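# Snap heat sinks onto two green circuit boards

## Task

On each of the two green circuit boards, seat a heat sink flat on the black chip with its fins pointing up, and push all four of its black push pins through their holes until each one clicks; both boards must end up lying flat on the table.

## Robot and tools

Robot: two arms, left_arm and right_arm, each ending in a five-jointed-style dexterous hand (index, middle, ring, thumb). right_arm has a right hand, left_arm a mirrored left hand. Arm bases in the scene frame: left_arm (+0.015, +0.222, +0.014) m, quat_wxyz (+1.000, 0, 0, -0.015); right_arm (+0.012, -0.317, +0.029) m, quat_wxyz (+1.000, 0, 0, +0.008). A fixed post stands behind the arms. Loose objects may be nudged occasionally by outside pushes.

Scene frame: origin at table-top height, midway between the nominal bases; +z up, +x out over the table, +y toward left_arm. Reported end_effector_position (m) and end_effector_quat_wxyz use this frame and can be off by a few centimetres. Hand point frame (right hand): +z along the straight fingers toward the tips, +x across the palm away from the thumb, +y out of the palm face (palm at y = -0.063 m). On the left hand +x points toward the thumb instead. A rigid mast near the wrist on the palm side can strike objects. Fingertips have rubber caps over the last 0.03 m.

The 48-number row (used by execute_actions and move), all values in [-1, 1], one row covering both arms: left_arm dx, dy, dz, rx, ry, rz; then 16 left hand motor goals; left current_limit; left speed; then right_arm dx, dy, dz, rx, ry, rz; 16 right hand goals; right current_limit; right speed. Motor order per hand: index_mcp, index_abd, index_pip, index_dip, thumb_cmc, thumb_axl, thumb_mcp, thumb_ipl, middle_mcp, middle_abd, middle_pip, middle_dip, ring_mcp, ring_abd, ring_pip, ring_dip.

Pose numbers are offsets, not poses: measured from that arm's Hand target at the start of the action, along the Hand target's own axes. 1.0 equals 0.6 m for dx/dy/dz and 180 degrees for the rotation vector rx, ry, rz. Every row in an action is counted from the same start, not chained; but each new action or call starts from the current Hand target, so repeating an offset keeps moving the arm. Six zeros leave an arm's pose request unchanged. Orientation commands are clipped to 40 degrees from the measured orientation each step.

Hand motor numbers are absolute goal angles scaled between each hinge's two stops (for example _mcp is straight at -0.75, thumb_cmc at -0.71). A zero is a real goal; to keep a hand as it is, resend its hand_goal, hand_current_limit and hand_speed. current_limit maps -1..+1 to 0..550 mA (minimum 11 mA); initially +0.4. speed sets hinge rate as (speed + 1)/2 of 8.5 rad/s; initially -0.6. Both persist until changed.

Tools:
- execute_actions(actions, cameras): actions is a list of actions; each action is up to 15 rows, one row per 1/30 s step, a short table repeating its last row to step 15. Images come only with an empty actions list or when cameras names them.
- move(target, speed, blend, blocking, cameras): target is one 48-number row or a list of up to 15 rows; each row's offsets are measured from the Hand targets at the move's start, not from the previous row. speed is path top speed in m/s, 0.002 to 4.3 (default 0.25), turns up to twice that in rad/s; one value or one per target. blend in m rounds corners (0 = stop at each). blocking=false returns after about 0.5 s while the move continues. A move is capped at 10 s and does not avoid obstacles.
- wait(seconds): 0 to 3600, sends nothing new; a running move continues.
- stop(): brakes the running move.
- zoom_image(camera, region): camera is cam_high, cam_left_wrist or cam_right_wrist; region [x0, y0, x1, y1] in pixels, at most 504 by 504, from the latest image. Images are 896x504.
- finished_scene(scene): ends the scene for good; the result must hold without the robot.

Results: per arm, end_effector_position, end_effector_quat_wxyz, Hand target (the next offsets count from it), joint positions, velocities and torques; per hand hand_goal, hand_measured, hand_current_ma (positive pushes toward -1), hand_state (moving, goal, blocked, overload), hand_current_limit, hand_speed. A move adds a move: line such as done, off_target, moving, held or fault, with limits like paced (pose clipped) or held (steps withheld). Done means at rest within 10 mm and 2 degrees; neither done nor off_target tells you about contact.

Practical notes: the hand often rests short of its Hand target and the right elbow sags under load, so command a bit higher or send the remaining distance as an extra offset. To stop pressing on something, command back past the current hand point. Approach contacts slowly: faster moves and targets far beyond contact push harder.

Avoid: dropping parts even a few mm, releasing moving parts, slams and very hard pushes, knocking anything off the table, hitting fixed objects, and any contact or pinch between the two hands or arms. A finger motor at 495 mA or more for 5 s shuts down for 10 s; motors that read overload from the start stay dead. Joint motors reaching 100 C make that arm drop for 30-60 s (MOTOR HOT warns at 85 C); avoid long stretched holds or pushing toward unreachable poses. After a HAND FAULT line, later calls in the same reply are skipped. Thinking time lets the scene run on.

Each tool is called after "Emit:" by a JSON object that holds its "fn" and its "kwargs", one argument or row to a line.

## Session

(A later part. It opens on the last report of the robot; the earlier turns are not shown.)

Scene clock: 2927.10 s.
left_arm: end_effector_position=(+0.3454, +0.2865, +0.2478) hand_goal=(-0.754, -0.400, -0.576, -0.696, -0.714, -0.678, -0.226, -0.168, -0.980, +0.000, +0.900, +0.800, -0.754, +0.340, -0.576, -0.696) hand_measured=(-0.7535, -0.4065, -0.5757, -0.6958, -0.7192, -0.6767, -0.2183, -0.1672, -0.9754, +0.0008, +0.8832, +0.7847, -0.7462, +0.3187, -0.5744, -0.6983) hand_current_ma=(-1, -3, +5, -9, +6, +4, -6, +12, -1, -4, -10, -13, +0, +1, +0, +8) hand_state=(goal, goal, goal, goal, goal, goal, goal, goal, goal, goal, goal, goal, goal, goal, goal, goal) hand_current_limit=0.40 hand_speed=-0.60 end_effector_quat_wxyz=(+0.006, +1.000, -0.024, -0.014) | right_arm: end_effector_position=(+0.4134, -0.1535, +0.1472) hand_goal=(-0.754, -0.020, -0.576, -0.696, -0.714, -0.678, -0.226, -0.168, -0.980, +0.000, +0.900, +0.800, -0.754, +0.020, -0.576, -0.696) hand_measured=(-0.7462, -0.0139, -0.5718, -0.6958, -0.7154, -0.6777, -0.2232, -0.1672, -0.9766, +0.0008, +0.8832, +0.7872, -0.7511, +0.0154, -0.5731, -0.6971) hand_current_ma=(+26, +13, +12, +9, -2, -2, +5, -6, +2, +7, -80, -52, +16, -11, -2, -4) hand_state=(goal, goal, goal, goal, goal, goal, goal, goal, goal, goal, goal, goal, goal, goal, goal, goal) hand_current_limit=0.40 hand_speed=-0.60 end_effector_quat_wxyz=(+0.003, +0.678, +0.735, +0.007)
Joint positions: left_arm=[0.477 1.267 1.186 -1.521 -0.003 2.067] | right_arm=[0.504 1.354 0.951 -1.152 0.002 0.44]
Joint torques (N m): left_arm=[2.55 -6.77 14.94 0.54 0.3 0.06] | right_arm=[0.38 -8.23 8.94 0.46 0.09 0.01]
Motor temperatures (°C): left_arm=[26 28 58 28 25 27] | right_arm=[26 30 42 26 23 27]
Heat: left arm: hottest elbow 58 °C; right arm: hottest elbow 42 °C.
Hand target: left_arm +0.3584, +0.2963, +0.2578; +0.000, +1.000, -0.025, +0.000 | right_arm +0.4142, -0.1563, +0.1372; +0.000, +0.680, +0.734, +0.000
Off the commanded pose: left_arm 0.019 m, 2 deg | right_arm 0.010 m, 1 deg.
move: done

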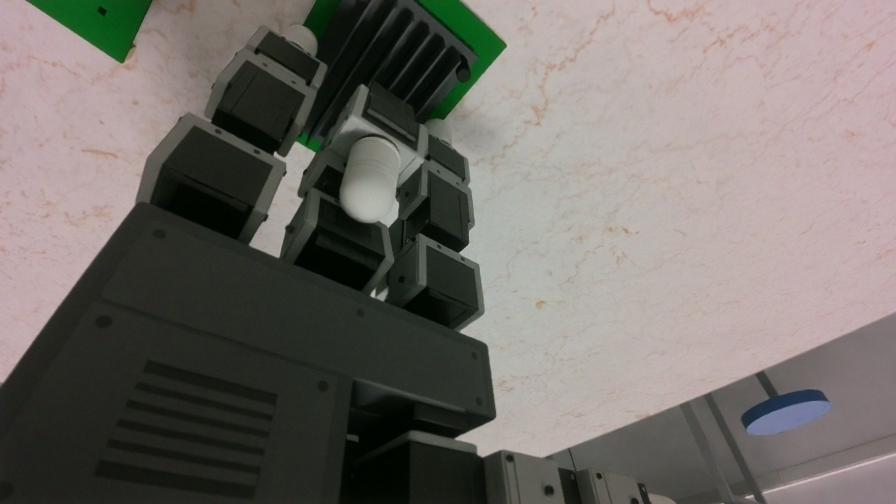

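Emit:
{"fn": "move", "kwargs": {
  "target": [
    [0,0,0,0,0,0,-0.754,-0.4,-0.576,-0.696,-0.714,-0.678,-0.226,-0.168,-0.98,0,0.9,0.8,-0.754,0.34,-0.576,-0.696,0.4,-0.6,0,0,0.0075,0,0,0,-0.754,-0.02,-0.576,-0.696,-0.714,-0.678,-0.226,-0.168,-0.98,0,0.9,0.8,-0.754,0.02,-0.576,-0.696,0.4,-0.6],
    [0,0,0,0,0,0,-0.754,-0.4,-0.576,-0.696,-0.714,-0.678,-0.226,-0.168,-0.98,0,0.9,0.8,-0.754,0.34,-0.576,-0.696,0.4,-0.6,0,0,0.0075,0,0,0,-0.754,0.3,-0.576,-0.696,-0.714,-0.678,-0.226,-0.168,-0.98,0,0.9,0.8,-0.754,-0.3,-0.576,-0.696,-0.4,-0.9]
  ],
  "speed": 0.03,
  "cameras": ["cam_right_wrist"]
}}

Emit:
{"fn": "zoom_image", "kwargs": {
  "camera": "cam_right_wrist",
  "region": [250, 0, 550, 220]
}}

Scene clock: 2945.80 s.
left_arm: end_effector_position=(+0.3454, +0.2865, +0.2478) hand_goal=(-0.754, -0.400, -0.576, -0.696, -0.714, -0.678, -0.226, -0.168, -0.980, +0.000, +0.900, +0.800, -0.754, +0.340, -0.576, -0.696) hand_measured=(-0.7535, -0.4065, -0.5757, -0.6971, -0.7205, -0.6777, -0.2203, -0.1681, -0.9754, +0.0008, +0.8845, +0.7860, -0.7462, +0.3202, -0.5731, -0.6983) hand_current_ma=(-7, +0, -3, -3, +5, -2, +12, +9, -2, +1, -5, -8, -7, -5, +3, +11) hand_state=(goal, goal, goal, goal, goal, goal, goal, goal, goal, goal, goal, goal, goal, goal, goal, goal) hand_current_limit=0.40 hand_speed=-0.60 end_effector_quat_wxyz=(+0.006, +1.000, -0.024, -0.014) | right_arm: end_effector_position=(+0.4137, -0.1533, +0.1434) hand_goal=(-0.754, +0.300, -0.576, -0.696, -0.714, -0.678, -0.226, -0.168, -0.980, +0.000, +0.900, +0.800, -0.754, -0.300, -0.576, -0.696) hand_measured=(-0.7474, +0.0711, -0.5718, -0.6945, -0.7167, -0.6777, -0.2232, -0.1672, -0.9766, +0.0008, +0.8832, +0.7872, -0.7511, -0.0813, -0.5744, -0.6983) hand_current_ma=(+34, -162, +7, +13, +2, -6, +2, -9, +2, +0, -78, -50, +17, +163, +1, -9) hand_state=(goal, blocked, goal, goal, goal, goal, goal, goal, goal, goal, goal, goal, goal, blocked, goal, goal) hand_current_limit=-0.40 hand_speed=-0.90 end_effector_quat_wxyz=(+0.003, +0.678, +0.735, +0.008)
Joint positions: left_arm=[0.477 1.267 1.186 -1.521 -0.003 2.067] | right_arm=[0.504 1.359 0.944 -1.139 0.002 0.44]
Joint torques (N m): left_arm=[1.49 -6.01 14.97 0.61 0.28 0.08] | right_arm=[0.5 -8.18 8.84 0.5 0.09 0]
Motor temperatures (°C): left_arm=[26 28 58 28 25 27] | right_arm=[26 30 41 26 23 27]
Heat: left arm: hottest elbow 58 °C; right arm: hottest elbow 41 °C.
Hand target: left_arm +0.3584, +0.2963, +0.2578; +0.000, +1.000, -0.025, +0.000 | right_arm +0.4143, -0.1562, +0.1329; +0.000, +0.680, +0.734, +0.000
Off the commanded pose: left_arm 0.019 m, 2 deg | right_arm 0.011 m, 1 deg.
move: off_target (right_arm); target 2's new numbers were sent with right_arm's hand 0.011 m and 1 deg from that target

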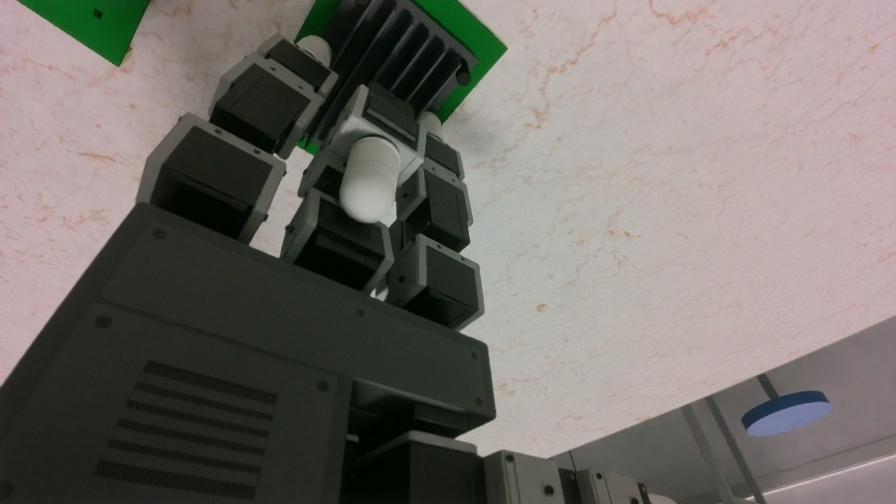

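Scaled by 1.680 from the camera's image (finer frame: 1280x720).

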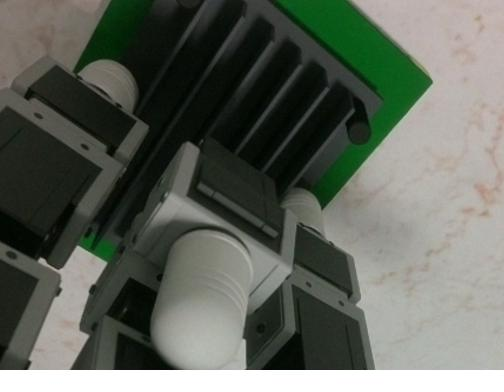

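Emit:
{"fn": "move", "kwargs": {
  "target": [0,0,0,0,0,0,-0.754,-0.4,-0.576,-0.696,-0.714,-0.678,-0.226,-0.168,-0.98,0,0.9,0.8,-0.754,0.34,-0.576,-0.696,0.4,-0.6,0,0,0,0,0,0,-0.754,0.6,-0.576,-0.696,-0.714,-0.678,-0.226,-0.168,-0.98,0,0.9,0.8,-0.754,-0.6,-0.576,-0.696,0.74,-0.8],
  "speed": 0.03
}}

Emit:
{"fn": "move", "kwargs": {
  "target": [0,0,0,0,0,0,-0.754,-0.4,-0.576,-0.696,-0.714,-0.678,-0.226,-0.168,-0.98,0,0.9,0.8,-0.754,0.34,-0.576,-0.696,0.4,-0.6,0,0,0.01,0,0,0,-0.754,0.6,-0.576,-0.696,-0.714,-0.678,-0.226,-0.168,-0.98,0,0.9,0.8,-0.754,-0.6,-0.576,-0.696,0.74,-0.8],
  "speed": 0.03
}}

Emit:
{"fn": "move", "kwargs": {
  "target": [0,0,0,0,0,0,-0.754,-0.4,-0.576,-0.696,-0.714,-0.678,-0.226,-0.168,-0.98,0,0.9,0.8,-0.754,0.34,-0.576,-0.696,0.4,-0.6,0,-0.005,0,0,0,0,-0.754,0.6,-0.576,-0.696,-0.714,-0.678,-0.226,-0.168,-0.98,0,0.9,0.8,-0.754,-0.6,-0.576,-0.696,0.74,-0.8],
  "speed": 0.03,
  "cameras": ["cam_right_wrist"]
}}

Emit:
{"fn": "zoom_image", "kwargs": {
  "camera": "cam_right_wrist",
  "region": [250, 0, 550, 220]
}}

Scene clock: 2966.30 s.
left_arm: end_effector_position=(+0.3454, +0.2865, +0.2478) hand_goal=(-0.754, -0.400, -0.576, -0.696, -0.714, -0.678, -0.226, -0.168, -0.980, +0.000, +0.900, +0.800, -0.754, +0.340, -0.576, -0.696) hand_measured=(-0.7523, -0.4065, -0.5757, -0.6945, -0.7192, -0.6777, -0.2193, -0.1681, -0.9754, +0.0008, +0.8820, +0.7847, -0.7450, +0.3202, -0.5744, -0.6983) hand_current_ma=(-7, +10, +3, -10, +10, +0, +8, +9, +0, -2, -7, -16, -5, -5, -7, +4) hand_state=(goal, goal, goal, goal, goal, goal, goal, goal, goal, goal, goal, goal, goal, goal, goal, goal) hand_current_limit=0.40 hand_speed=-0.60 end_effector_quat_wxyz=(+0.006, +1.000, -0.024, -0.014) | right_arm: end_effector_position=(+0.4137, -0.1533, +0.1432) hand_goal=(-0.754, +0.600, -0.576, -0.696, -0.714, -0.678, -0.226, -0.168, -0.980, +0.000, +0.900, +0.800, -0.754, -0.600, -0.576, -0.696) hand_measured=(-0.7474, +0.0740, -0.5718, -0.6945, -0.7154, -0.6777, -0.2232, -0.1681, -0.9766, +0.0008, +0.8832, +0.7872, -0.7511, -0.0842, -0.5731, -0.6971) hand_current_ma=(+32, -480, +10, +16, +3, -5, +3, -7, +3, +5, -76, -52, +7, +476, +8, -8) hand_state=(goal, blocked, goal, goal, goal, goal, goal, goal, goal, goal, goal, goal, goal, blocked, goal, goal) hand_current_limit=0.74 hand_speed=-0.80 end_effector_quat_wxyz=(+0.003, +0.678, +0.735, +0.008)
Joint positions: left_arm=[0.477 1.267 1.186 -1.521 -0.003 2.067] | right_arm=[0.504 1.359 0.944 -1.139 0.002 0.44]
Joint torques (N m): left_arm=[0.91 -6.18 15.02 0.66 0.25 0.12] | right_arm=[0.38 -8.12 8.84 0.51 0.09 0.01]
Motor temperatures (°C): left_arm=[26 28 58 28 25 27] | right_arm=[26 30 41 26 23 27]
Heat: left arm: hottest elbow 58 °C; right arm: hottest elbow 41 °C.
Hand target: left_arm +0.3584, +0.2963, +0.2578; +0.000, +1.000, -0.025, +0.000 | right_arm +0.4142, -0.1563, +0.1328; +0.000, +0.680, +0.734, +0.000
Off the commanded pose: left_arm 0.019 m, 2 deg | right_arm 0.011 m, 1 deg.
move: done

Scene clock: 2966.83 s.
left_arm: end_effector_position=(+0.3454, +0.2865, +0.2478) hand_goal=(-0.754, -0.400, -0.576, -0.696, -0.714, -0.678, -0.226, -0.168, -0.980, +0.000, +0.900, +0.800, -0.754, +0.340, -0.576, -0.696) hand_measured=(-0.7523, -0.4051, -0.5770, -0.6971, -0.7192, -0.6767, -0.2193, -0.1672, -0.9766, +0.0008, +0.8832, +0.7872, -0.7462, +0.3202, -0.5744, -0.6983) hand_current_ma=(+5, +0, +4, -5, +6, -3, -2, +8, +7, -11, -3, -12, -3, -9, -1, +6) hand_state=(goal, goal, goal, goal, goal, goal, goal, goal, goal, goal, goal, goal, goal, goal, goal, goal) hand_current_limit=0.40 hand_speed=-0.60 end_effector_quat_wxyz=(+0.006, +1.000, -0.024, -0.014) | right_arm: end_effector_position=(+0.4149, -0.1529, +0.1432) hand_goal=(-0.754, +0.600, -0.576, -0.696, -0.714, -0.678, -0.226, -0.168, -0.980, +0.000, +0.900, +0.800, -0.754, -0.600, -0.576, -0.696) hand_measured=(-0.7559, +0.0726, -0.5782, -0.6996, -0.7154, -0.6767, -0.2232, -0.1681, -0.9766, +0.0008, +0.8832, +0.7872, -0.7607, -0.0857, -0.5795, -0.7009) hand_current_ma=(-7, -477, -17, -3, +2, -4, +4, -7, +4, +8, -78, -45, -27, +478, -21, -26) hand_state=(goal, blocked, goal, goal, goal, goal, goal, goal, goal, goal, goal, goal, goal, blocked, goal, goal) hand_current_limit=0.74 hand_speed=-0.80 end_effector_quat_wxyz=(+0.005, +0.678, +0.735, +0.010)
Joint positions: left_arm=[0.477 1.267 1.186 -1.521 -0.003 2.067] | right_arm=[0.504 1.359 0.942 -1.131 0.003 0.44]
Joint torques (N m): left_arm=[1.32 -6.18 14.69 0.76 0.31 0.12] | right_arm=[0.38 -7.59 8.13 0.84 0.03 0.01]
Motor temperatures (°C): left_arm=[26 28 58 28 25 27] | right_arm=[26 30 41 26 23 27]
Heat: left arm: hottest elbow 58 °C; right arm: hottest elbow 41 °C.
Hand target: left_arm +0.3584, +0.2963, +0.2578; +0.000, +1.000, -0.025, +0.000 | right_arm +0.4142, -0.1563, +0.1268; +0.000, +0.680, +0.734, +0.000
Off the commanded pose: left_arm 0.019 m, 2 deg | right_arm 0.017 m, 1 deg.
move: off_target (right_arm)

Scene clock: 2967.33 s.
left_arm: end_effector_position=(+0.3454, +0.2865, +0.2478) hand_goal=(-0.754, -0.400, -0.576, -0.696, -0.714, -0.678, -0.226, -0.168, -0.980, +0.000, +0.900, +0.800, -0.754, +0.340, -0.576, -0.696) hand_measured=(-0.7535, -0.4051, -0.5757, -0.6958, -0.7205, -0.6777, -0.2193, -0.1681, -0.9754, +0.0008, +0.8832, +0.7860, -0.7450, +0.3187, -0.5744, -0.6971) hand_current_ma=(-3, -4, +1, -6, +4, +0, -5, +8, +6, +0, -3, -15, -8, -9, -6, +2) hand_state=(goal, goal, goal, goal, goal, goal, goal, goal, goal, goal, goal, goal, goal, goal, goal, goal) hand_current_limit=0.40 hand_speed=-0.60 end_effector_quat_wxyz=(+0.006, +1.000, -0.024, -0.014) | right_arm: end_effector_position=(+0.4148, -0.1530, +0.1426) hand_goal=(-0.754, +0.600, -0.576, -0.696, -0.714, -0.678, -0.226, -0.168, -0.980, +0.000, +0.900, +0.800, -0.754, -0.600, -0.576, -0.696) hand_measured=(-0.7559, +0.0726, -0.5782, -0.6983, -0.7154, -0.6767, -0.2232, -0.1672, -0.9778, +0.0008, +0.8832, +0.7872, -0.7607, -0.0857, -0.5795, -0.7009) hand_current_ma=(-7, -477, -16, -8, +6, -1, +4, -3, +8, +13, -75, -59, -33, +476, -18, -20) hand_state=(goal, blocked, goal, goal, goal, goal, goal, goal, goal, goal, goal, goal, goal, blocked, goal, goal) hand_current_limit=0.74 hand_speed=-0.80 end_effector_quat_wxyz=(+0.005, +0.678, +0.735, +0.011)
Joint positions: left_arm=[0.477 1.267 1.186 -1.521 -0.003 2.067] | right_arm=[0.504 1.359 0.94 -1.128 0.003 0.44]
Joint torques (N m): left_arm=[1.85 -6.42 14.91 0.68 0.19 0.05] | right_arm=[0.79 -8.18 7.72 0.77 0.03 0.04]
Motor temperatures (°C): left_arm=[26 28 58 28 25 27] | right_arm=[26 30 41 26 23 27]
Heat: left arm: hottest elbow 58 °C; right arm: hottest elbow 41 °C.
Hand target: left_arm +0.3584, +0.2963, +0.2578; +0.000, +1.000, -0.025, +0.000 | right_arm +0.4113, -0.1565, +0.1268; +0.000, +0.680, +0.734, +0.000
Off the commanded pose: left_arm 0.019 m, 2 deg | right_arm 0.017 m, 1 deg.
move: off_target (right_arm)

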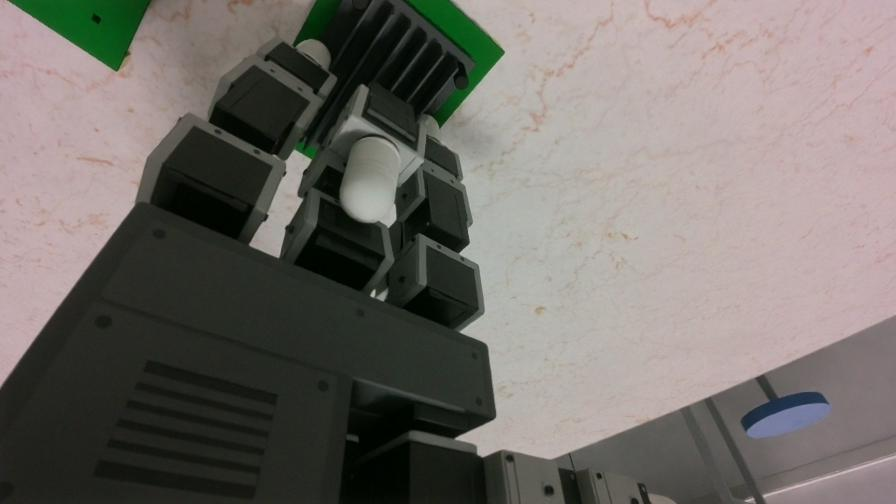

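Scaled by 1.680 from the camera's image (finer frame: 1280x720).

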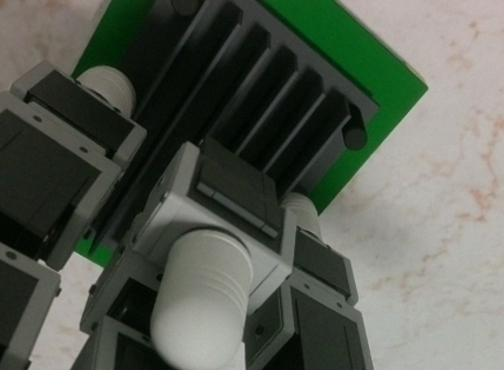

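Emit:
{"fn": "move", "kwargs": {
  "target": [0,0,0,0,0,0,-0.754,-0.4,-0.576,-0.696,-0.714,-0.678,-0.226,-0.168,-0.98,0,0.9,0.8,-0.754,0.34,-0.576,-0.696,0.4,-0.6,0,0.005,-0.05,0,0,0,-0.754,0.6,-0.576,-0.696,-0.714,-0.678,-0.226,-0.168,-0.98,0,0.9,0.8,-0.754,-0.6,-0.576,-0.696,0.74,-0.8],
  "speed": 0.03
}}

Emit:
{"fn": "move", "kwargs": {
  "target": [0,0,0,0,0,0,-0.754,-0.4,-0.576,-0.696,-0.714,-0.678,-0.226,-0.168,-0.98,0,0.9,0.8,-0.754,0.34,-0.576,-0.696,0.4,-0.6,0,0,-0.01,0,0,0,-0.754,0.6,-0.576,-0.696,-0.714,-0.678,-0.226,-0.168,-0.98,0,0.9,0.8,-0.754,-0.6,-0.576,-0.696,0.74,-0.8],
  "speed": 0.03,
  "cameras": ["cam_right_wrist"]
}}

Emit:
{"fn": "zoom_image", "kwargs": {
  "camera": "cam_right_wrist",
  "region": [250, 0, 550, 220]
}}

Scene clock: 2992.17 s.
left_arm: end_effector_position=(+0.3454, +0.2865, +0.2478) hand_goal=(-0.754, -0.400, -0.576, -0.696, -0.714, -0.678, -0.226, -0.168, -0.980, +0.000, +0.900, +0.800, -0.754, +0.340, -0.576, -0.696) hand_measured=(-0.7535, -0.4065, -0.5757, -0.6958, -0.7192, -0.6777, -0.2193, -0.1681, -0.9754, +0.0008, +0.8832, +0.7860, -0.7450, +0.3216, -0.5744, -0.6971) hand_current_ma=(-6, +15, +7, -5, +2, +3, +7, +7, -4, -4, -5, -15, -8, -6, -4, -3) hand_state=(goal, goal, goal, goal, goal, goal, goal, goal, goal, goal, goal, goal, goal, goal, goal, goal) hand_current_limit=0.40 hand_speed=-0.60 end_effector_quat_wxyz=(+0.006, +1.000, -0.024, -0.014) | right_arm: end_effector_position=(+0.4061, -0.1574, +0.1408) hand_goal=(-0.754, +0.600, -0.576, -0.696, -0.714, -0.678, -0.226, -0.168, -0.980, +0.000, +0.900, +0.800, -0.754, -0.600, -0.576, -0.696) hand_measured=(-0.7306, +0.0740, -0.5667, -0.6920, -0.7154, -0.6777, -0.2232, -0.1681, -0.9766, +0.0008, +0.8832, +0.7872, -0.7342, -0.0842, -0.5654, -0.6920) hand_current_ma=(+97, -481, +33, +21, -11, +1, +4, -6, +4, +9, -79, -52, +90, +479, +42, +11) hand_state=(blocked, blocked, goal, goal, goal, goal, goal, goal, goal, goal, goal, goal, goal, blocked, goal, goal) hand_current_limit=0.74 hand_speed=-0.80 end_effector_quat_wxyz=(-0.002, +0.678, +0.735, -0.008)
Joint positions: left_arm=[0.477 1.267 1.186 -1.521 -0.003 2.067] | right_arm=[0.504 1.358 0.942 -1.171 0 0.44]
Joint torques (N m): left_arm=[1.55 -6.07 15.19 0.9 0.33 0.1] | right_arm=[0.5 -10.17 12.36 -0.85 0.14 0.02]
Motor temperatures (°C): left_arm=[26 28 58 28 25 27] | right_arm=[26 30 41 26 23 27]
Heat: left arm: hottest elbow 58 °C; right arm: hottest elbow 41 °C.
Hand target: left_arm +0.3584, +0.2963, +0.2578; +0.000, +1.000, -0.025, +0.000 | right_arm +0.4142, -0.1562, +0.1568; +0.000, +0.680, +0.734, +0.000
Off the commanded pose: left_arm 0.019 m, 2 deg | right_arm 0.018 m, 1 deg.
move: off_target (right_arm)

Scene clock: 2992.80 s.
left_arm: end_effector_position=(+0.3454, +0.2865, +0.2478) hand_goal=(-0.754, -0.400, -0.576, -0.696, -0.714, -0.678, -0.226, -0.168, -0.980, +0.000, +0.900, +0.800, -0.754, +0.340, -0.576, -0.696) hand_measured=(-0.7535, -0.4051, -0.5744, -0.6958, -0.7192, -0.6777, -0.2193, -0.1672, -0.9754, +0.0008, +0.8820, +0.7860, -0.7450, +0.3202, -0.5744, -0.6971) hand_current_ma=(-7, +4, -2, -6, +9, -2, +6, +6, -3, -7, -7, -5, -2, -8, +4, +5) hand_state=(goal, goal, goal, goal, goal, goal, goal, goal, goal, goal, goal, goal, goal, goal, goal, goal) hand_current_limit=0.40 hand_speed=-0.60 end_effector_quat_wxyz=(+0.006, +1.000, -0.024, -0.014) | right_arm: end_effector_position=(+0.4024, -0.1595, +0.1404) hand_goal=(-0.754, +0.600, -0.576, -0.696, -0.714, -0.678, -0.226, -0.168, -0.980, +0.000, +0.900, +0.800, -0.754, -0.600, -0.576, -0.696) hand_measured=(-0.7318, +0.0740, -0.5667, -0.6920, -0.7167, -0.6777, -0.2232, -0.1681, -0.9766, +0.0008, +0.8832, +0.7872, -0.7342, -0.0842, -0.5654, -0.6932) hand_current_ma=(+96, -482, +31, +23, -3, -6, +7, -4, +6, +6, -74, -53, +79, +480, +40, +18) hand_state=(blocked, blocked, goal, goal, goal, goal, goal, goal, goal, goal, goal, goal, goal, blocked, goal, goal) hand_current_limit=0.74 hand_speed=-0.80 end_effector_quat_wxyz=(-0.005, +0.678, +0.735, -0.017)
Joint positions: left_arm=[0.477 1.267 1.186 -1.521 -0.003 2.067] | right_arm=[0.504 1.358 0.944 -1.191 0 0.44]
Joint torques (N m): left_arm=[1.96 -6.59 14.86 0.64 0.25 0.08] | right_arm=[0.38 -10.81 13.03 -0.76 0.15 0.01]
Motor temperatures (°C): left_arm=[26 28 58 28 25 27] | right_arm=[26 30 41 26 23 27]
Heat: left arm: hottest elbow 58 °C; right arm: hottest elbow 41 °C.
Hand target: left_arm +0.3584, +0.2963, +0.2578; +0.000, +1.000, -0.025, +0.000 | right_arm +0.4142, -0.1562, +0.1628; +0.000, +0.680, +0.734, +0.000
Off the commanded pose: left_arm 0.019 m, 2 deg | right_arm 0.026 m, 2 deg.
move: off_target (right_arm)

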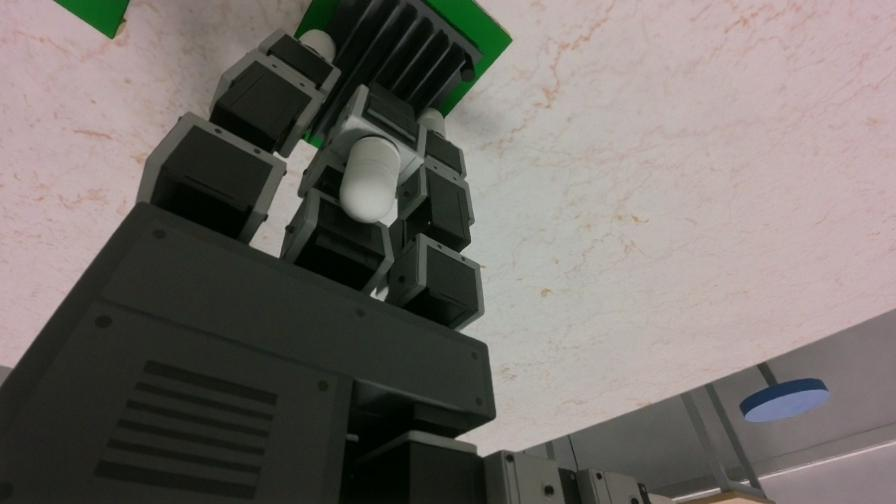

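Scaled by 1.680 from the camera's image (finer frame: 1280x720).

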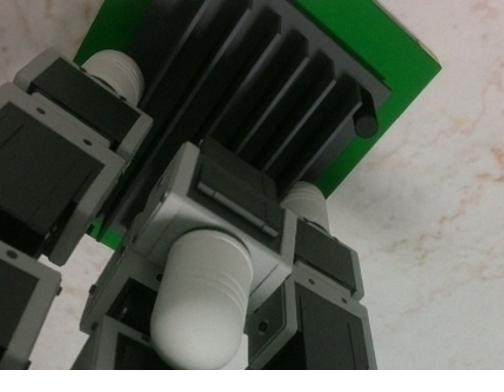

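Emit:
{"fn": "move", "kwargs": {
  "target": [0,0,0,0,0,0,-0.754,-0.4,-0.576,-0.696,-0.714,-0.678,-0.226,-0.168,-0.98,0,0.9,0.8,-0.754,0.34,-0.576,-0.696,0.4,-0.6,0,0,-0.015,-0.016,0,0,-0.754,0.6,-0.576,-0.696,-0.714,-0.678,-0.226,-0.168,-0.98,0,0.9,0.8,-0.754,-0.6,-0.576,-0.696,0.74,-0.8],
  "speed": 0.03,
  "cameras": ["cam_right_wrist"]
}}

Emit:
{"fn": "zoom_image", "kwargs": {
  "camera": "cam_right_wrist",
  "region": [250, 0, 550, 220]
}}

Scene clock: 3047.47 s.
left_arm: end_effector_position=(+0.3454, +0.2865, +0.2478) hand_goal=(-0.754, -0.400, -0.576, -0.696, -0.714, -0.678, -0.226, -0.168, -0.980, +0.000, +0.900, +0.800, -0.754, +0.340, -0.576, -0.696) hand_measured=(-0.7535, -0.4065, -0.5757, -0.6971, -0.7205, -0.6767, -0.2193, -0.1681, -0.9754, +0.0023, +0.8832, +0.7860, -0.7462, +0.3187, -0.5744, -0.6971) hand_current_ma=(-1, +4, -7, -11, +11, -1, +5, +7, -4, -3, -8, -9, -9, -7, +0, +9) hand_state=(goal, goal, goal, goal, goal, goal, goal, goal, goal, goal, goal, goal, goal, goal, goal, goal) hand_current_limit=0.40 hand_speed=-0.60 end_effector_quat_wxyz=(+0.006, +1.000, -0.024, -0.014) | right_arm: end_effector_position=(+0.4044, -0.1622, +0.1534) hand_goal=(-0.754, +0.600, -0.576, -0.696, -0.714, -0.678, -0.226, -0.168, -0.980, +0.000, +0.900, +0.800, -0.754, -0.600, -0.576, -0.696) hand_measured=(-0.7498, +0.0740, -0.5782, -0.6971, -0.7154, -0.6777, -0.2232, -0.1672, -0.9766, +0.0008, +0.8832, +0.7872, -0.7474, -0.0842, -0.5718, -0.6932) hand_current_ma=(+20, -490, -18, +6, +7, -9, +6, -13, +3, +5, -79, -51, +25, +481, +14, +11) hand_state=(goal, blocked, goal, goal, goal, goal, goal, goal, goal, goal, goal, goal, goal, blocked, goal, goal) hand_current_limit=0.74 hand_speed=-0.80 end_effector_quat_wxyz=(+0.009, +0.678, +0.735, -0.005)
Joint positions: left_arm=[0.477 1.267 1.186 -1.521 -0.003 2.067] | right_arm=[0.504 1.328 0.944 -1.191 0.019 0.44]
Joint torques (N m): left_arm=[2.32 -6.71 15.08 0.44 0.32 0.11] | right_arm=[1.32 -10.75 11.64 0.35 0.26 0.11]
Motor temperatures (°C): left_arm=[26 28 59 28 25 27] | right_arm=[26 31 44 26 23 27]
Heat: left arm: hottest elbow 59 °C; right arm: hottest elbow 44 °C.
Hand target: left_arm +0.3584, +0.2963, +0.2578; +0.000, +1.000, -0.025, +0.000 | right_arm +0.4143, -0.1562, +0.1718; +0.017, +0.679, +0.733, +0.019
Off the commanded pose: left_arm 0.019 m, 2 deg | right_arm 0.022 m, 3 deg.
move: off_target (right_arm)

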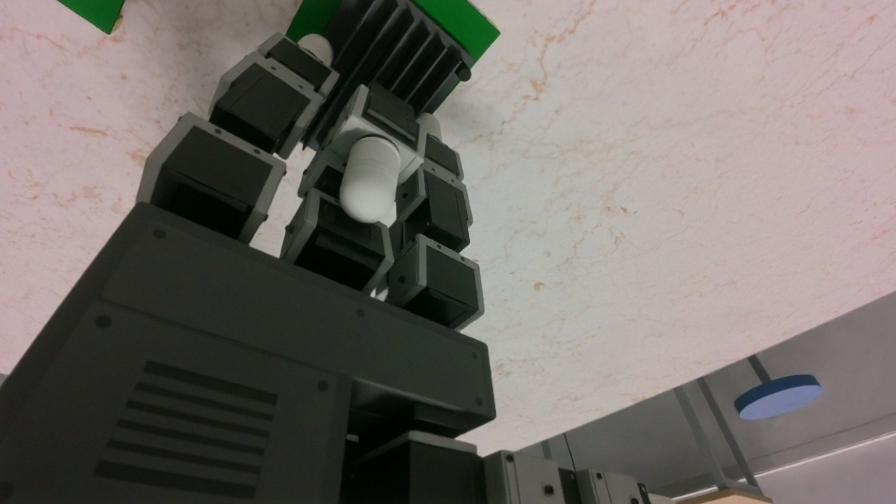

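Scaled by 1.680 from the camera's image (finer frame: 1280x720).

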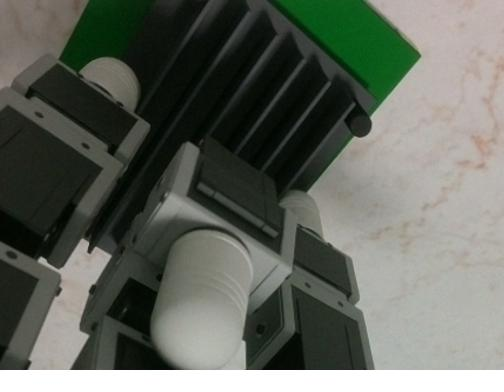

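Emit:
{"fn": "move", "kwargs": {
  "target": [
    [0,0,0,0,0,0,-0.754,-0.4,-0.576,-0.696,-0.714,-0.678,-0.226,-0.168,-0.98,0,0.9,0.8,-0.754,0.34,-0.576,-0.696,0.4,-0.6,-0.0008,0,-0.02,0.016,0,0,-0.754,0.6,-0.576,-0.696,-0.714,-0.678,-0.226,-0.168,-0.98,0,0.9,0.8,-0.754,-0.6,-0.576,-0.696,0.74,-0.8],
    [0,0,0,0,0,0,-0.754,-0.4,-0.576,-0.696,-0.714,-0.678,-0.226,-0.168,-0.98,0,0.9,0.8,-0.754,0.34,-0.576,-0.696,0.4,-0.6,-0.0008,-0.0042,0.0605,0.016,0,0,-0.754,0.6,-0.576,-0.696,-0.714,-0.678,-0.226,-0.168,-0.98,0,0.9,0.8,-0.754,-0.6,-0.576,-0.696,0.74,-0.8]
  ],
  "speed": 0.04,
  "cameras": ["cam_right_wrist"]
}}

Emit:
{"fn": "zoom_image", "kwargs": {
  "camera": "cam_right_wrist",
  "region": [250, 0, 550, 220]
}}

Scene clock: 3165.77 s.
left_arm: end_effector_position=(+0.3454, +0.2865, +0.2478) hand_goal=(-0.754, -0.400, -0.576, -0.696, -0.714, -0.678, -0.226, -0.168, -0.980, +0.000, +0.900, +0.800, -0.754, +0.340, -0.576, -0.696) hand_measured=(-0.7535, -0.4065, -0.5757, -0.6958, -0.7205, -0.6767, -0.2203, -0.1672, -0.9754, +0.0008, +0.8832, +0.7860, -0.7462, +0.3187, -0.5757, -0.6983) hand_current_ma=(+0, +2, -1, -16, +12, -3, +11, +1, -1, -4, -11, -10, -3, -8, +5, +10) hand_state=(goal, goal, goal, goal, goal, goal, goal, goal, goal, goal, goal, goal, goal, goal, goal, goal) hand_current_limit=0.40 hand_speed=-0.60 end_effector_quat_wxyz=(+0.006, +1.000, -0.024, -0.014) | right_arm: end_effector_position=(+0.4103, -0.1551, +0.1452) hand_goal=(-0.754, +0.600, -0.576, -0.696, -0.714, -0.678, -0.226, -0.168, -0.980, +0.000, +0.900, +0.800, -0.754, -0.600, -0.576, -0.696) hand_measured=(-0.7619, +0.0726, -0.5795, -0.6971, -0.7129, -0.6767, -0.2232, -0.1672, -0.9766, +0.0008, +0.8832, +0.7872, -0.7607, -0.0857, -0.5795, -0.6971) hand_current_ma=(-37, -472, -18, +6, +5, +1, +2, -3, +9, +8, -69, -54, -33, +476, -21, +3) hand_state=(goal, blocked, goal, goal, goal, goal, goal, goal, goal, goal, goal, goal, goal, blocked, goal, goal) hand_current_limit=0.74 hand_speed=-0.80 end_effector_quat_wxyz=(+0.001, +0.678, +0.735, +0.002)
Joint positions: left_arm=[0.477 1.267 1.186 -1.521 -0.003 2.067] | right_arm=[0.504 1.354 0.946 -1.159 0.001 0.44]
Joint torques (N m): left_arm=[2.02 -7.12 14.9 0.58 0.32 0.1] | right_arm=[0.26 -8.12 8.81 0.95 0.1 0.01]
Motor temperatures (°C): left_arm=[26 28 60 28 25 27] | right_arm=[26 30 45 26 23 27]
Heat: left arm: hottest elbow 60 °C; right arm: hottest elbow 45 °C.
Hand target: left_arm +0.3584, +0.2963, +0.2578; +0.000, +1.000, -0.025, +0.000 | right_arm +0.4135, -0.1568, +0.1354; +0.000, +0.680, +0.734, +0.000
Off the commanded pose: left_arm 0.019 m, 2 deg | right_arm 0.010 m, 0 deg.
move: done

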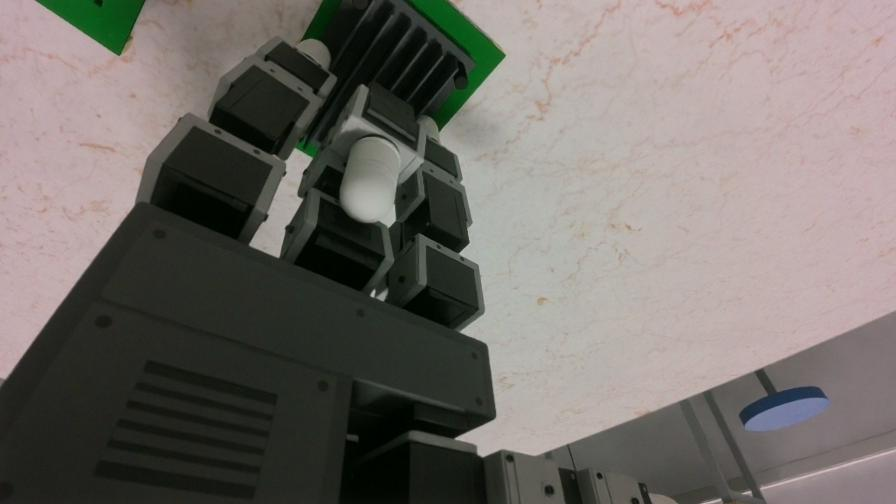

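Scaled by 1.680 from the camera's image (finer frame: 1280x720).

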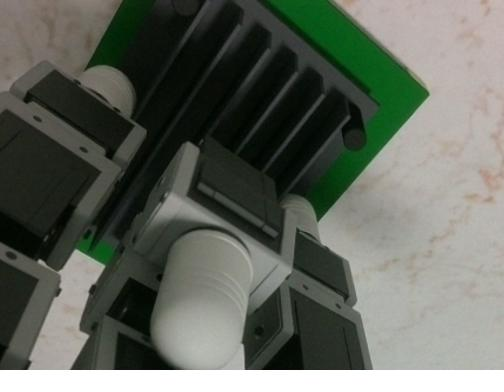

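Emit:
{"fn": "move", "kwargs": {
  "target": [0,0,0,0,0,0,-0.754,-0.4,-0.576,-0.696,-0.714,-0.678,-0.226,-0.168,-0.98,0,0.9,0.8,-0.754,0.34,-0.576,-0.696,0.4,-0.6,-0.006,-0.002,0,0,0,0,-0.754,0.6,-0.576,-0.696,-0.714,-0.678,-0.226,-0.168,-0.98,0,0.9,0.8,-0.754,-0.6,-0.576,-0.696,0.74,-0.8],
  "speed": 0.04,
  "cameras": ["cam_right_wrist"]
}}

Emit:
{"fn": "zoom_image", "kwargs": {
  "camera": "cam_right_wrist",
  "region": [420, 10, 540, 110]
}}

Scene clock: 3182.53 s.
left_arm: end_effector_position=(+0.3454, +0.2865, +0.2478) hand_goal=(-0.754, -0.400, -0.576, -0.696, -0.714, -0.678, -0.226, -0.168, -0.980, +0.000, +0.900, +0.800, -0.754, +0.340, -0.576, -0.696) hand_measured=(-0.7535, -0.4065, -0.5770, -0.6971, -0.7192, -0.6777, -0.2203, -0.1672, -0.9742, +0.0023, +0.8832, +0.7860, -0.7462, +0.3202, -0.5744, -0.6971) hand_current_ma=(-4, +1, -1, -10, +11, +1, +10, +10, +6, -3, -5, -21, -4, -9, +3, +13) hand_state=(goal, goal, goal, goal, goal, goal, goal, goal, goal, goal, goal, goal, goal, goal, goal, goal) hand_current_limit=0.40 hand_speed=-0.60 end_effector_quat_wxyz=(+0.006, +1.000, -0.024, -0.014) | right_arm: end_effector_position=(+0.4105, -0.1553, +0.1451) hand_goal=(-0.754, +0.600, -0.576, -0.696, -0.714, -0.678, -0.226, -0.168, -0.980, +0.000, +0.900, +0.800, -0.754, -0.600, -0.576, -0.696) hand_measured=(-0.7619, +0.0740, -0.5795, -0.6971, -0.7129, -0.6777, -0.2232, -0.1681, -0.9766, +0.0008, +0.8832, +0.7872, -0.7607, -0.0842, -0.5808, -0.6971) hand_current_ma=(-41, -485, -16, +1, +11, -7, +2, -6, +10, +6, -77, -52, -37, +474, -13, +0) hand_state=(goal, blocked, goal, goal, goal, goal, goal, goal, goal, goal, goal, goal, goal, blocked, goal, goal) hand_current_limit=0.74 hand_speed=-0.80 end_effector_quat_wxyz=(+0.001, +0.678, +0.735, +0.002)
Joint positions: left_arm=[0.477 1.267 1.186 -1.521 -0.003 2.067] | right_arm=[0.503 1.354 0.946 -1.158 0.001 0.439]
Joint torques (N m): left_arm=[1.79 -7 14.6 0.55 0.32 0.08] | right_arm=[-0.09 -8.76 8.31 0.88 0.11 -0.05]
Motor temperatures (°C): left_arm=[26 28 60 28 25 27] | right_arm=[26 30 45 26 23 27]
Heat: left arm: hottest elbow 60 °C; right arm: hottest elbow 45 °C.
Hand target: left_arm +0.3584, +0.2963, +0.2578; +0.000, +1.000, -0.025, +0.000 | right_arm +0.4127, -0.1603, +0.1355; +0.000, +0.679, +0.734, +0.000
Off the commanded pose: left_arm 0.019 m, 2 deg | right_arm 0.011 m, 0 deg.
move: off_target (right_arm)

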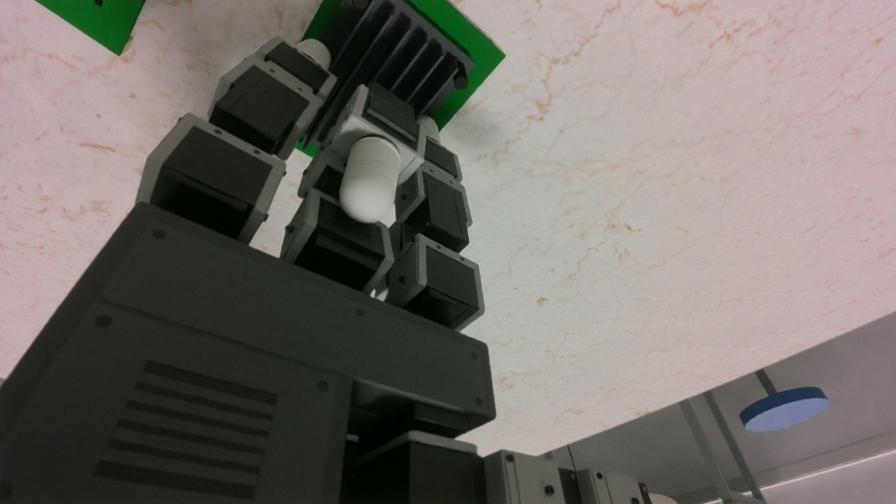

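Scaled by 4.200 from the camera's image (finer frame: 1280x720).

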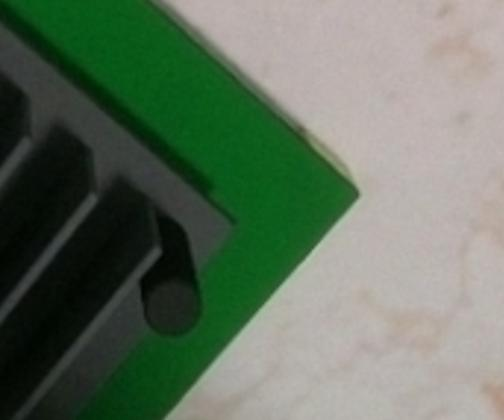

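Emit:
{"fn": "move", "kwargs": {
  "target": [0,0,0,0,0,0,-0.754,-0.4,-0.576,-0.696,-0.714,-0.678,-0.226,-0.168,-0.98,0,0.9,0.8,-0.754,0.34,-0.576,-0.696,0.4,-0.6,-0.006,0,0,0,0,0,-0.754,0.6,-0.576,-0.696,-0.714,-0.678,-0.226,-0.168,-0.98,0,0.9,0.8,-0.754,-0.6,-0.576,-0.696,0.74,-0.8],
  "speed": 0.04,
  "cameras": ["cam_right_wrist"]
}}

Emit:
{"fn": "zoom_image", "kwargs": {
  "camera": "cam_right_wrist",
  "region": [420, 10, 540, 110]
}}

Scene clock: 3190.17 s.
left_arm: end_effector_position=(+0.3454, +0.2865, +0.2478) hand_goal=(-0.754, -0.400, -0.576, -0.696, -0.714, -0.678, -0.226, -0.168, -0.980, +0.000, +0.900, +0.800, -0.754, +0.340, -0.576, -0.696) hand_measured=(-0.7523, -0.4065, -0.5770, -0.6958, -0.7205, -0.6777, -0.2203, -0.1672, -0.9754, +0.0008, +0.8832, +0.7872, -0.7462, +0.3202, -0.5731, -0.6983) hand_current_ma=(-5, +4, +0, -9, +9, +7, +3, +6, -12, -2, -4, -14, -6, -2, +5, +0) hand_state=(goal, goal, goal, goal, goal, goal, goal, goal, goal, goal, goal, goal, goal, goal, goal, goal) hand_current_limit=0.40 hand_speed=-0.60 end_effector_quat_wxyz=(+0.006, +1.000, -0.024, -0.014) | right_arm: end_effector_position=(+0.4113, -0.1559, +0.1446) hand_goal=(-0.754, +0.600, -0.576, -0.696, -0.714, -0.678, -0.226, -0.168, -0.980, +0.000, +0.900, +0.800, -0.754, -0.600, -0.576, -0.696) hand_measured=(-0.7655, +0.0740, -0.5808, -0.6971, -0.7129, -0.6777, -0.2232, -0.1672, -0.9766, +0.0008, +0.8832, +0.7872, -0.7631, -0.0842, -0.5821, -0.6971) hand_current_ma=(-56, -480, -22, -4, +14, -4, +6, -9, +2, +2, -82, -57, -41, +481, -23, -4) hand_state=(goal, blocked, goal, goal, goal, goal, goal, goal, goal, goal, goal, goal, goal, blocked, goal, goal) hand_current_limit=0.74 hand_speed=-0.80 end_effector_quat_wxyz=(+0.000, +0.676, +0.736, +0.003)
Joint positions: left_arm=[0.477 1.267 1.186 -1.521 -0.003 2.067] | right_arm=[0.498 1.354 0.945 -1.156 -0.002 0.43]
Joint torques (N m): left_arm=[1.79 -6.53 14.95 0.61 0.26 0.03] | right_arm=[-0.5 -8.82 8.08 0.79 0.23 -0.05]
Motor temperatures (°C): left_arm=[26 28 60 28 25 27] | right_arm=[26 30 44 26 23 27]
Heat: left arm: hottest elbow 60 °C; right arm: hottest elbow 44 °C.
Hand target: left_arm +0.3584, +0.2963, +0.2578; +0.000, +1.000, -0.025, +0.000 | right_arm +0.4129, -0.1639, +0.1355; +0.000, +0.679, +0.734, +0.000
Off the commanded pose: left_arm 0.019 m, 2 deg | right_arm 0.012 m, 1 deg.
move: off_target (right_arm)

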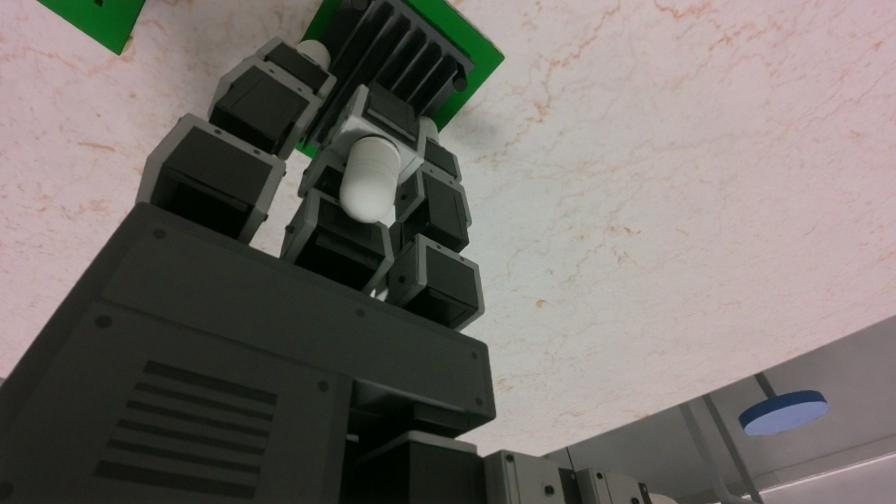

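Scaled by 4.200 from the camera's image (finer frame: 1280x720).

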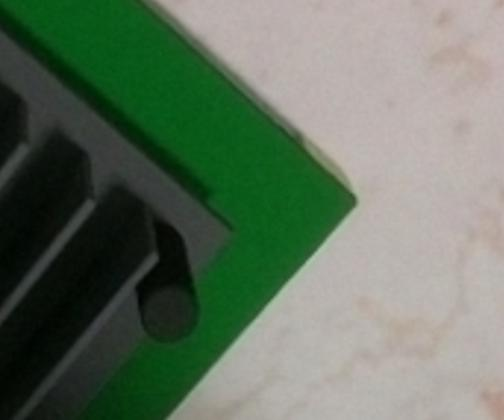

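Emit:
{"fn": "move", "kwargs": {
  "target": [0,0,0,0,0,0,-0.754,-0.4,-0.576,-0.696,-0.714,-0.678,-0.226,-0.168,-0.98,0,0.9,0.8,-0.754,0.34,-0.576,-0.696,0.4,-0.6,0,0,-0.053,-0.0182,0.0084,0,-0.754,0.6,-0.576,-0.696,-0.714,-0.678,-0.226,-0.168,-0.98,0,0.9,0.8,-0.754,-0.6,-0.576,-0.696,0.74,-0.8],
  "speed": 0.04,
  "cameras": ["cam_right_wrist"]
}}

Emit:
{"fn": "zoom_image", "kwargs": {
  "camera": "cam_right_wrist",
  "region": [420, 10, 540, 110]
}}

Scene clock: 3213.53 s.
left_arm: end_effector_position=(+0.3454, +0.2865, +0.2478) hand_goal=(-0.754, -0.400, -0.576, -0.696, -0.714, -0.678, -0.226, -0.168, -0.980, +0.000, +0.900, +0.800, -0.754, +0.340, -0.576, -0.696) hand_measured=(-0.7535, -0.4065, -0.5757, -0.6958, -0.7192, -0.6767, -0.2203, -0.1672, -0.9754, +0.0008, +0.8820, +0.7860, -0.7450, +0.3187, -0.5744, -0.6971) hand_current_ma=(+1, +0, +6, -10, -2, -9, +13, +3, +4, -1, -14, -14, -4, -8, +5, -1) hand_state=(goal, goal, goal, goal, goal, goal, goal, goal, goal, goal, goal, goal, goal, goal, goal, goal) hand_current_limit=0.40 hand_speed=-0.60 end_effector_quat_wxyz=(+0.006, +1.000, -0.024, -0.014) | right_arm: end_effector_position=(+0.4085, -0.1598, +0.1577) hand_goal=(-0.754, +0.600, -0.576, -0.696, -0.714, -0.678, -0.226, -0.168, -0.980, +0.000, +0.900, +0.800, -0.754, -0.600, -0.576, -0.696) hand_measured=(-0.7511, +0.0740, -0.5744, -0.6958, -0.7154, -0.6777, -0.2232, -0.1681, -0.9766, +0.0008, +0.8832, +0.7872, -0.7583, -0.0842, -0.5808, -0.6971) hand_current_ma=(+2, -486, -1, +9, -3, +0, +16, -10, +4, +4, -74, -52, -20, +476, -23, +3) hand_state=(goal, blocked, goal, goal, goal, goal, goal, goal, goal, goal, goal, goal, goal, blocked, goal, goal) hand_current_limit=0.74 hand_speed=-0.80 end_effector_quat_wxyz=(+0.006, +0.678, +0.735, +0.020)
Joint positions: left_arm=[0.477 1.267 1.186 -1.521 -0.003 2.067] | right_arm=[0.493 1.308 0.931 -1.152 -0.002 0.428]
Joint torques (N m): left_arm=[1.26 -6.07 14.87 0.76 0.35 0.03] | right_arm=[-0.15 -10.4 10.33 0.1 0.2 -0.06]
Motor temperatures (°C): left_arm=[26 28 60 28 25 27] | right_arm=[26 30 42 26 23 27]
Heat: left arm: hottest elbow 60 °C; right arm: hottest elbow 42 °C.
Hand target: left_arm +0.3584, +0.2963, +0.2578; +0.000, +1.000, -0.025, +0.000 | right_arm +0.4129, -0.1640, +0.1673; +0.010, +0.679, +0.733, +0.030
Off the commanded pose: left_arm 0.019 m, 2 deg | right_arm 0.011 m, 1 deg.
move: off_target (right_arm)

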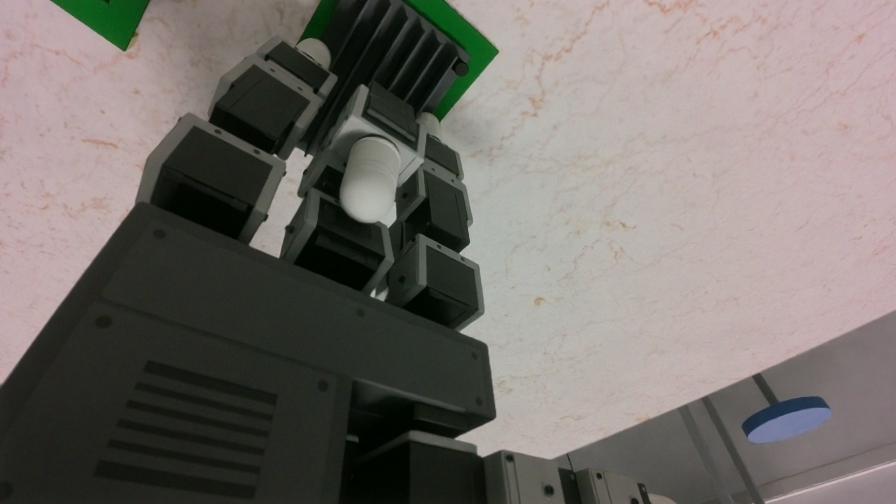

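Scaled by 4.200 from the camera's image (finer frame: 1280x720).

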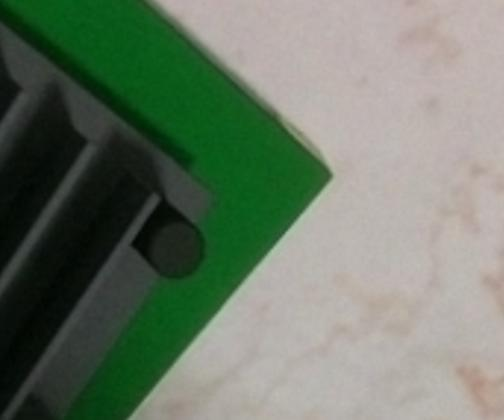

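Emit:
{"fn": "zoom_image", "kwargs": {
  "camera": "cam_right_wrist",
  "region": [280, 0, 510, 160]
}}

Emit:
{"fn": "execute_actions", "kwargs": {
  "actions": [],
  "cameras": ["cam_high"]
}}

Emit:
{"fn": "zoom_image", "kwargs": {
  "camera": "cam_high",
  "region": [360, 190, 500, 290]
}}

Scaled by 2.191 from the camera's image (finer frame: 1280x720).

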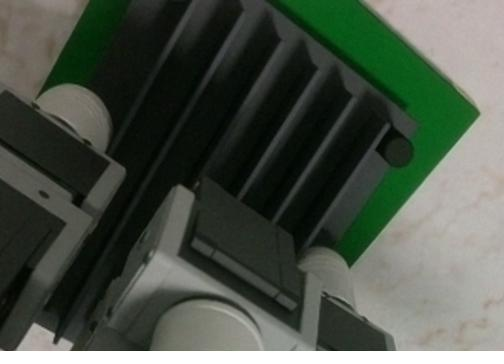

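Scene clock: 3283.37 s.
left_arm: end_effector_position=(+0.3454, +0.2865, +0.2478) hand_goal=(-0.754, -0.400, -0.576, -0.696, -0.714, -0.678, -0.226, -0.168, -0.980, +0.000, +0.900, +0.800, -0.754, +0.340, -0.576, -0.696) hand_measured=(-0.7535, -0.4065, -0.5757, -0.6958, -0.7192, -0.6777, -0.2193, -0.1681, -0.9742, +0.0008, +0.8832, +0.7860, -0.7450, +0.3202, -0.5744, -0.6983) hand_current_ma=(-2, +3, +4, -16, +4, -1, +2, +2, -5, -1, -7, -10, -10, -10, -6, +5) hand_state=(goal, goal, goal, goal, goal, goal, goal, goal, goal, goal, goal, goal, goal, goal, goal, goal) hand_current_limit=0.40 hand_speed=-0.60 end_effector_quat_wxyz=(+0.006, +1.000, -0.024, -0.014) | right_arm: end_effector_position=(+0.4085, -0.1597, +0.1577) hand_goal=(-0.754, +0.600, -0.576, -0.696, -0.714, -0.678, -0.226, -0.168, -0.980, +0.000, +0.900, +0.800, -0.754, -0.600, -0.576, -0.696) hand_measured=(-0.7511, +0.0740, -0.5744, -0.6945, -0.7167, -0.6767, -0.2232, -0.1681, -0.9766, +0.0008, +0.8832, +0.7872, -0.7583, -0.0842, -0.5808, -0.6971) hand_current_ma=(+10, -480, +1, +13, -2, -6, +3, -4, +9, +6, -76, -55, -13, +478, -29, -10) hand_state=(goal, blocked, goal, goal, goal, goal, goal, goal, goal, goal, goal, goal, goal, blocked, goal, goal) hand_current_limit=0.74 hand_speed=-0.80 end_effector_quat_wxyz=(+0.006, +0.677, +0.735, +0.020)
Joint positions: left_arm=[0.477 1.267 1.186 -1.521 -0.003 2.067] | right_arm=[0.493 1.308 0.931 -1.152 -0.002 0.428]
Joint velocities: within noise
Joint torques (N m): left_arm=[1.2 -6.71 14.99 0.66 0.22 0.09] | right_arm=[-0.26 -10.46 10.3 0.08 0.19 -0.05]
Motor temperatures (°C): left_arm=[26 28 61 28 25 27] | right_arm=[26 31 45 26 23 27]
Heat: left arm: hottest elbow 61 °C; right arm: hottest elbow 45 °C.
Hand target: left_arm +0.3584, +0.2963, +0.2578; +0.000, +1.000, -0.025, +0.000 | right_arm +0.4129, -0.1640, +0.1673; +0.010, +0.679, +0.733, +0.030
Off the commanded pose: left_arm 0.019 m, 2 deg | right_arm 0.011 m, 1 deg.
Images, in order (width x height): cam_high 896x504.

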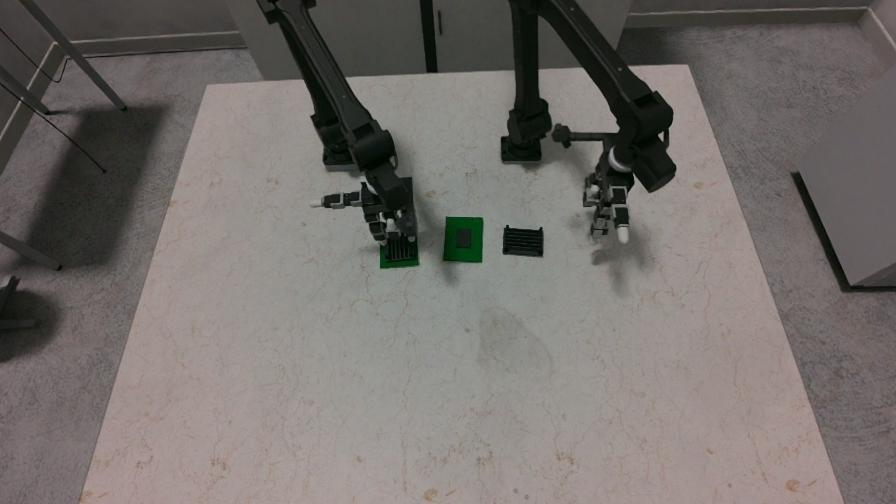

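Scaled by 3.600 from the camera's image (finer frame: 1280x720).

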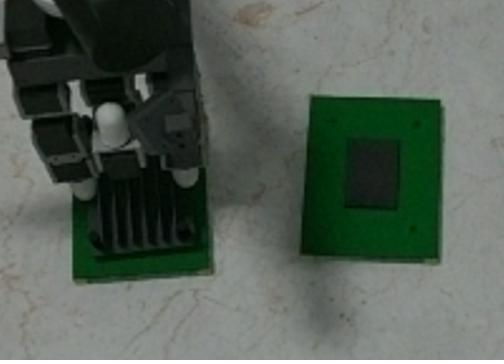

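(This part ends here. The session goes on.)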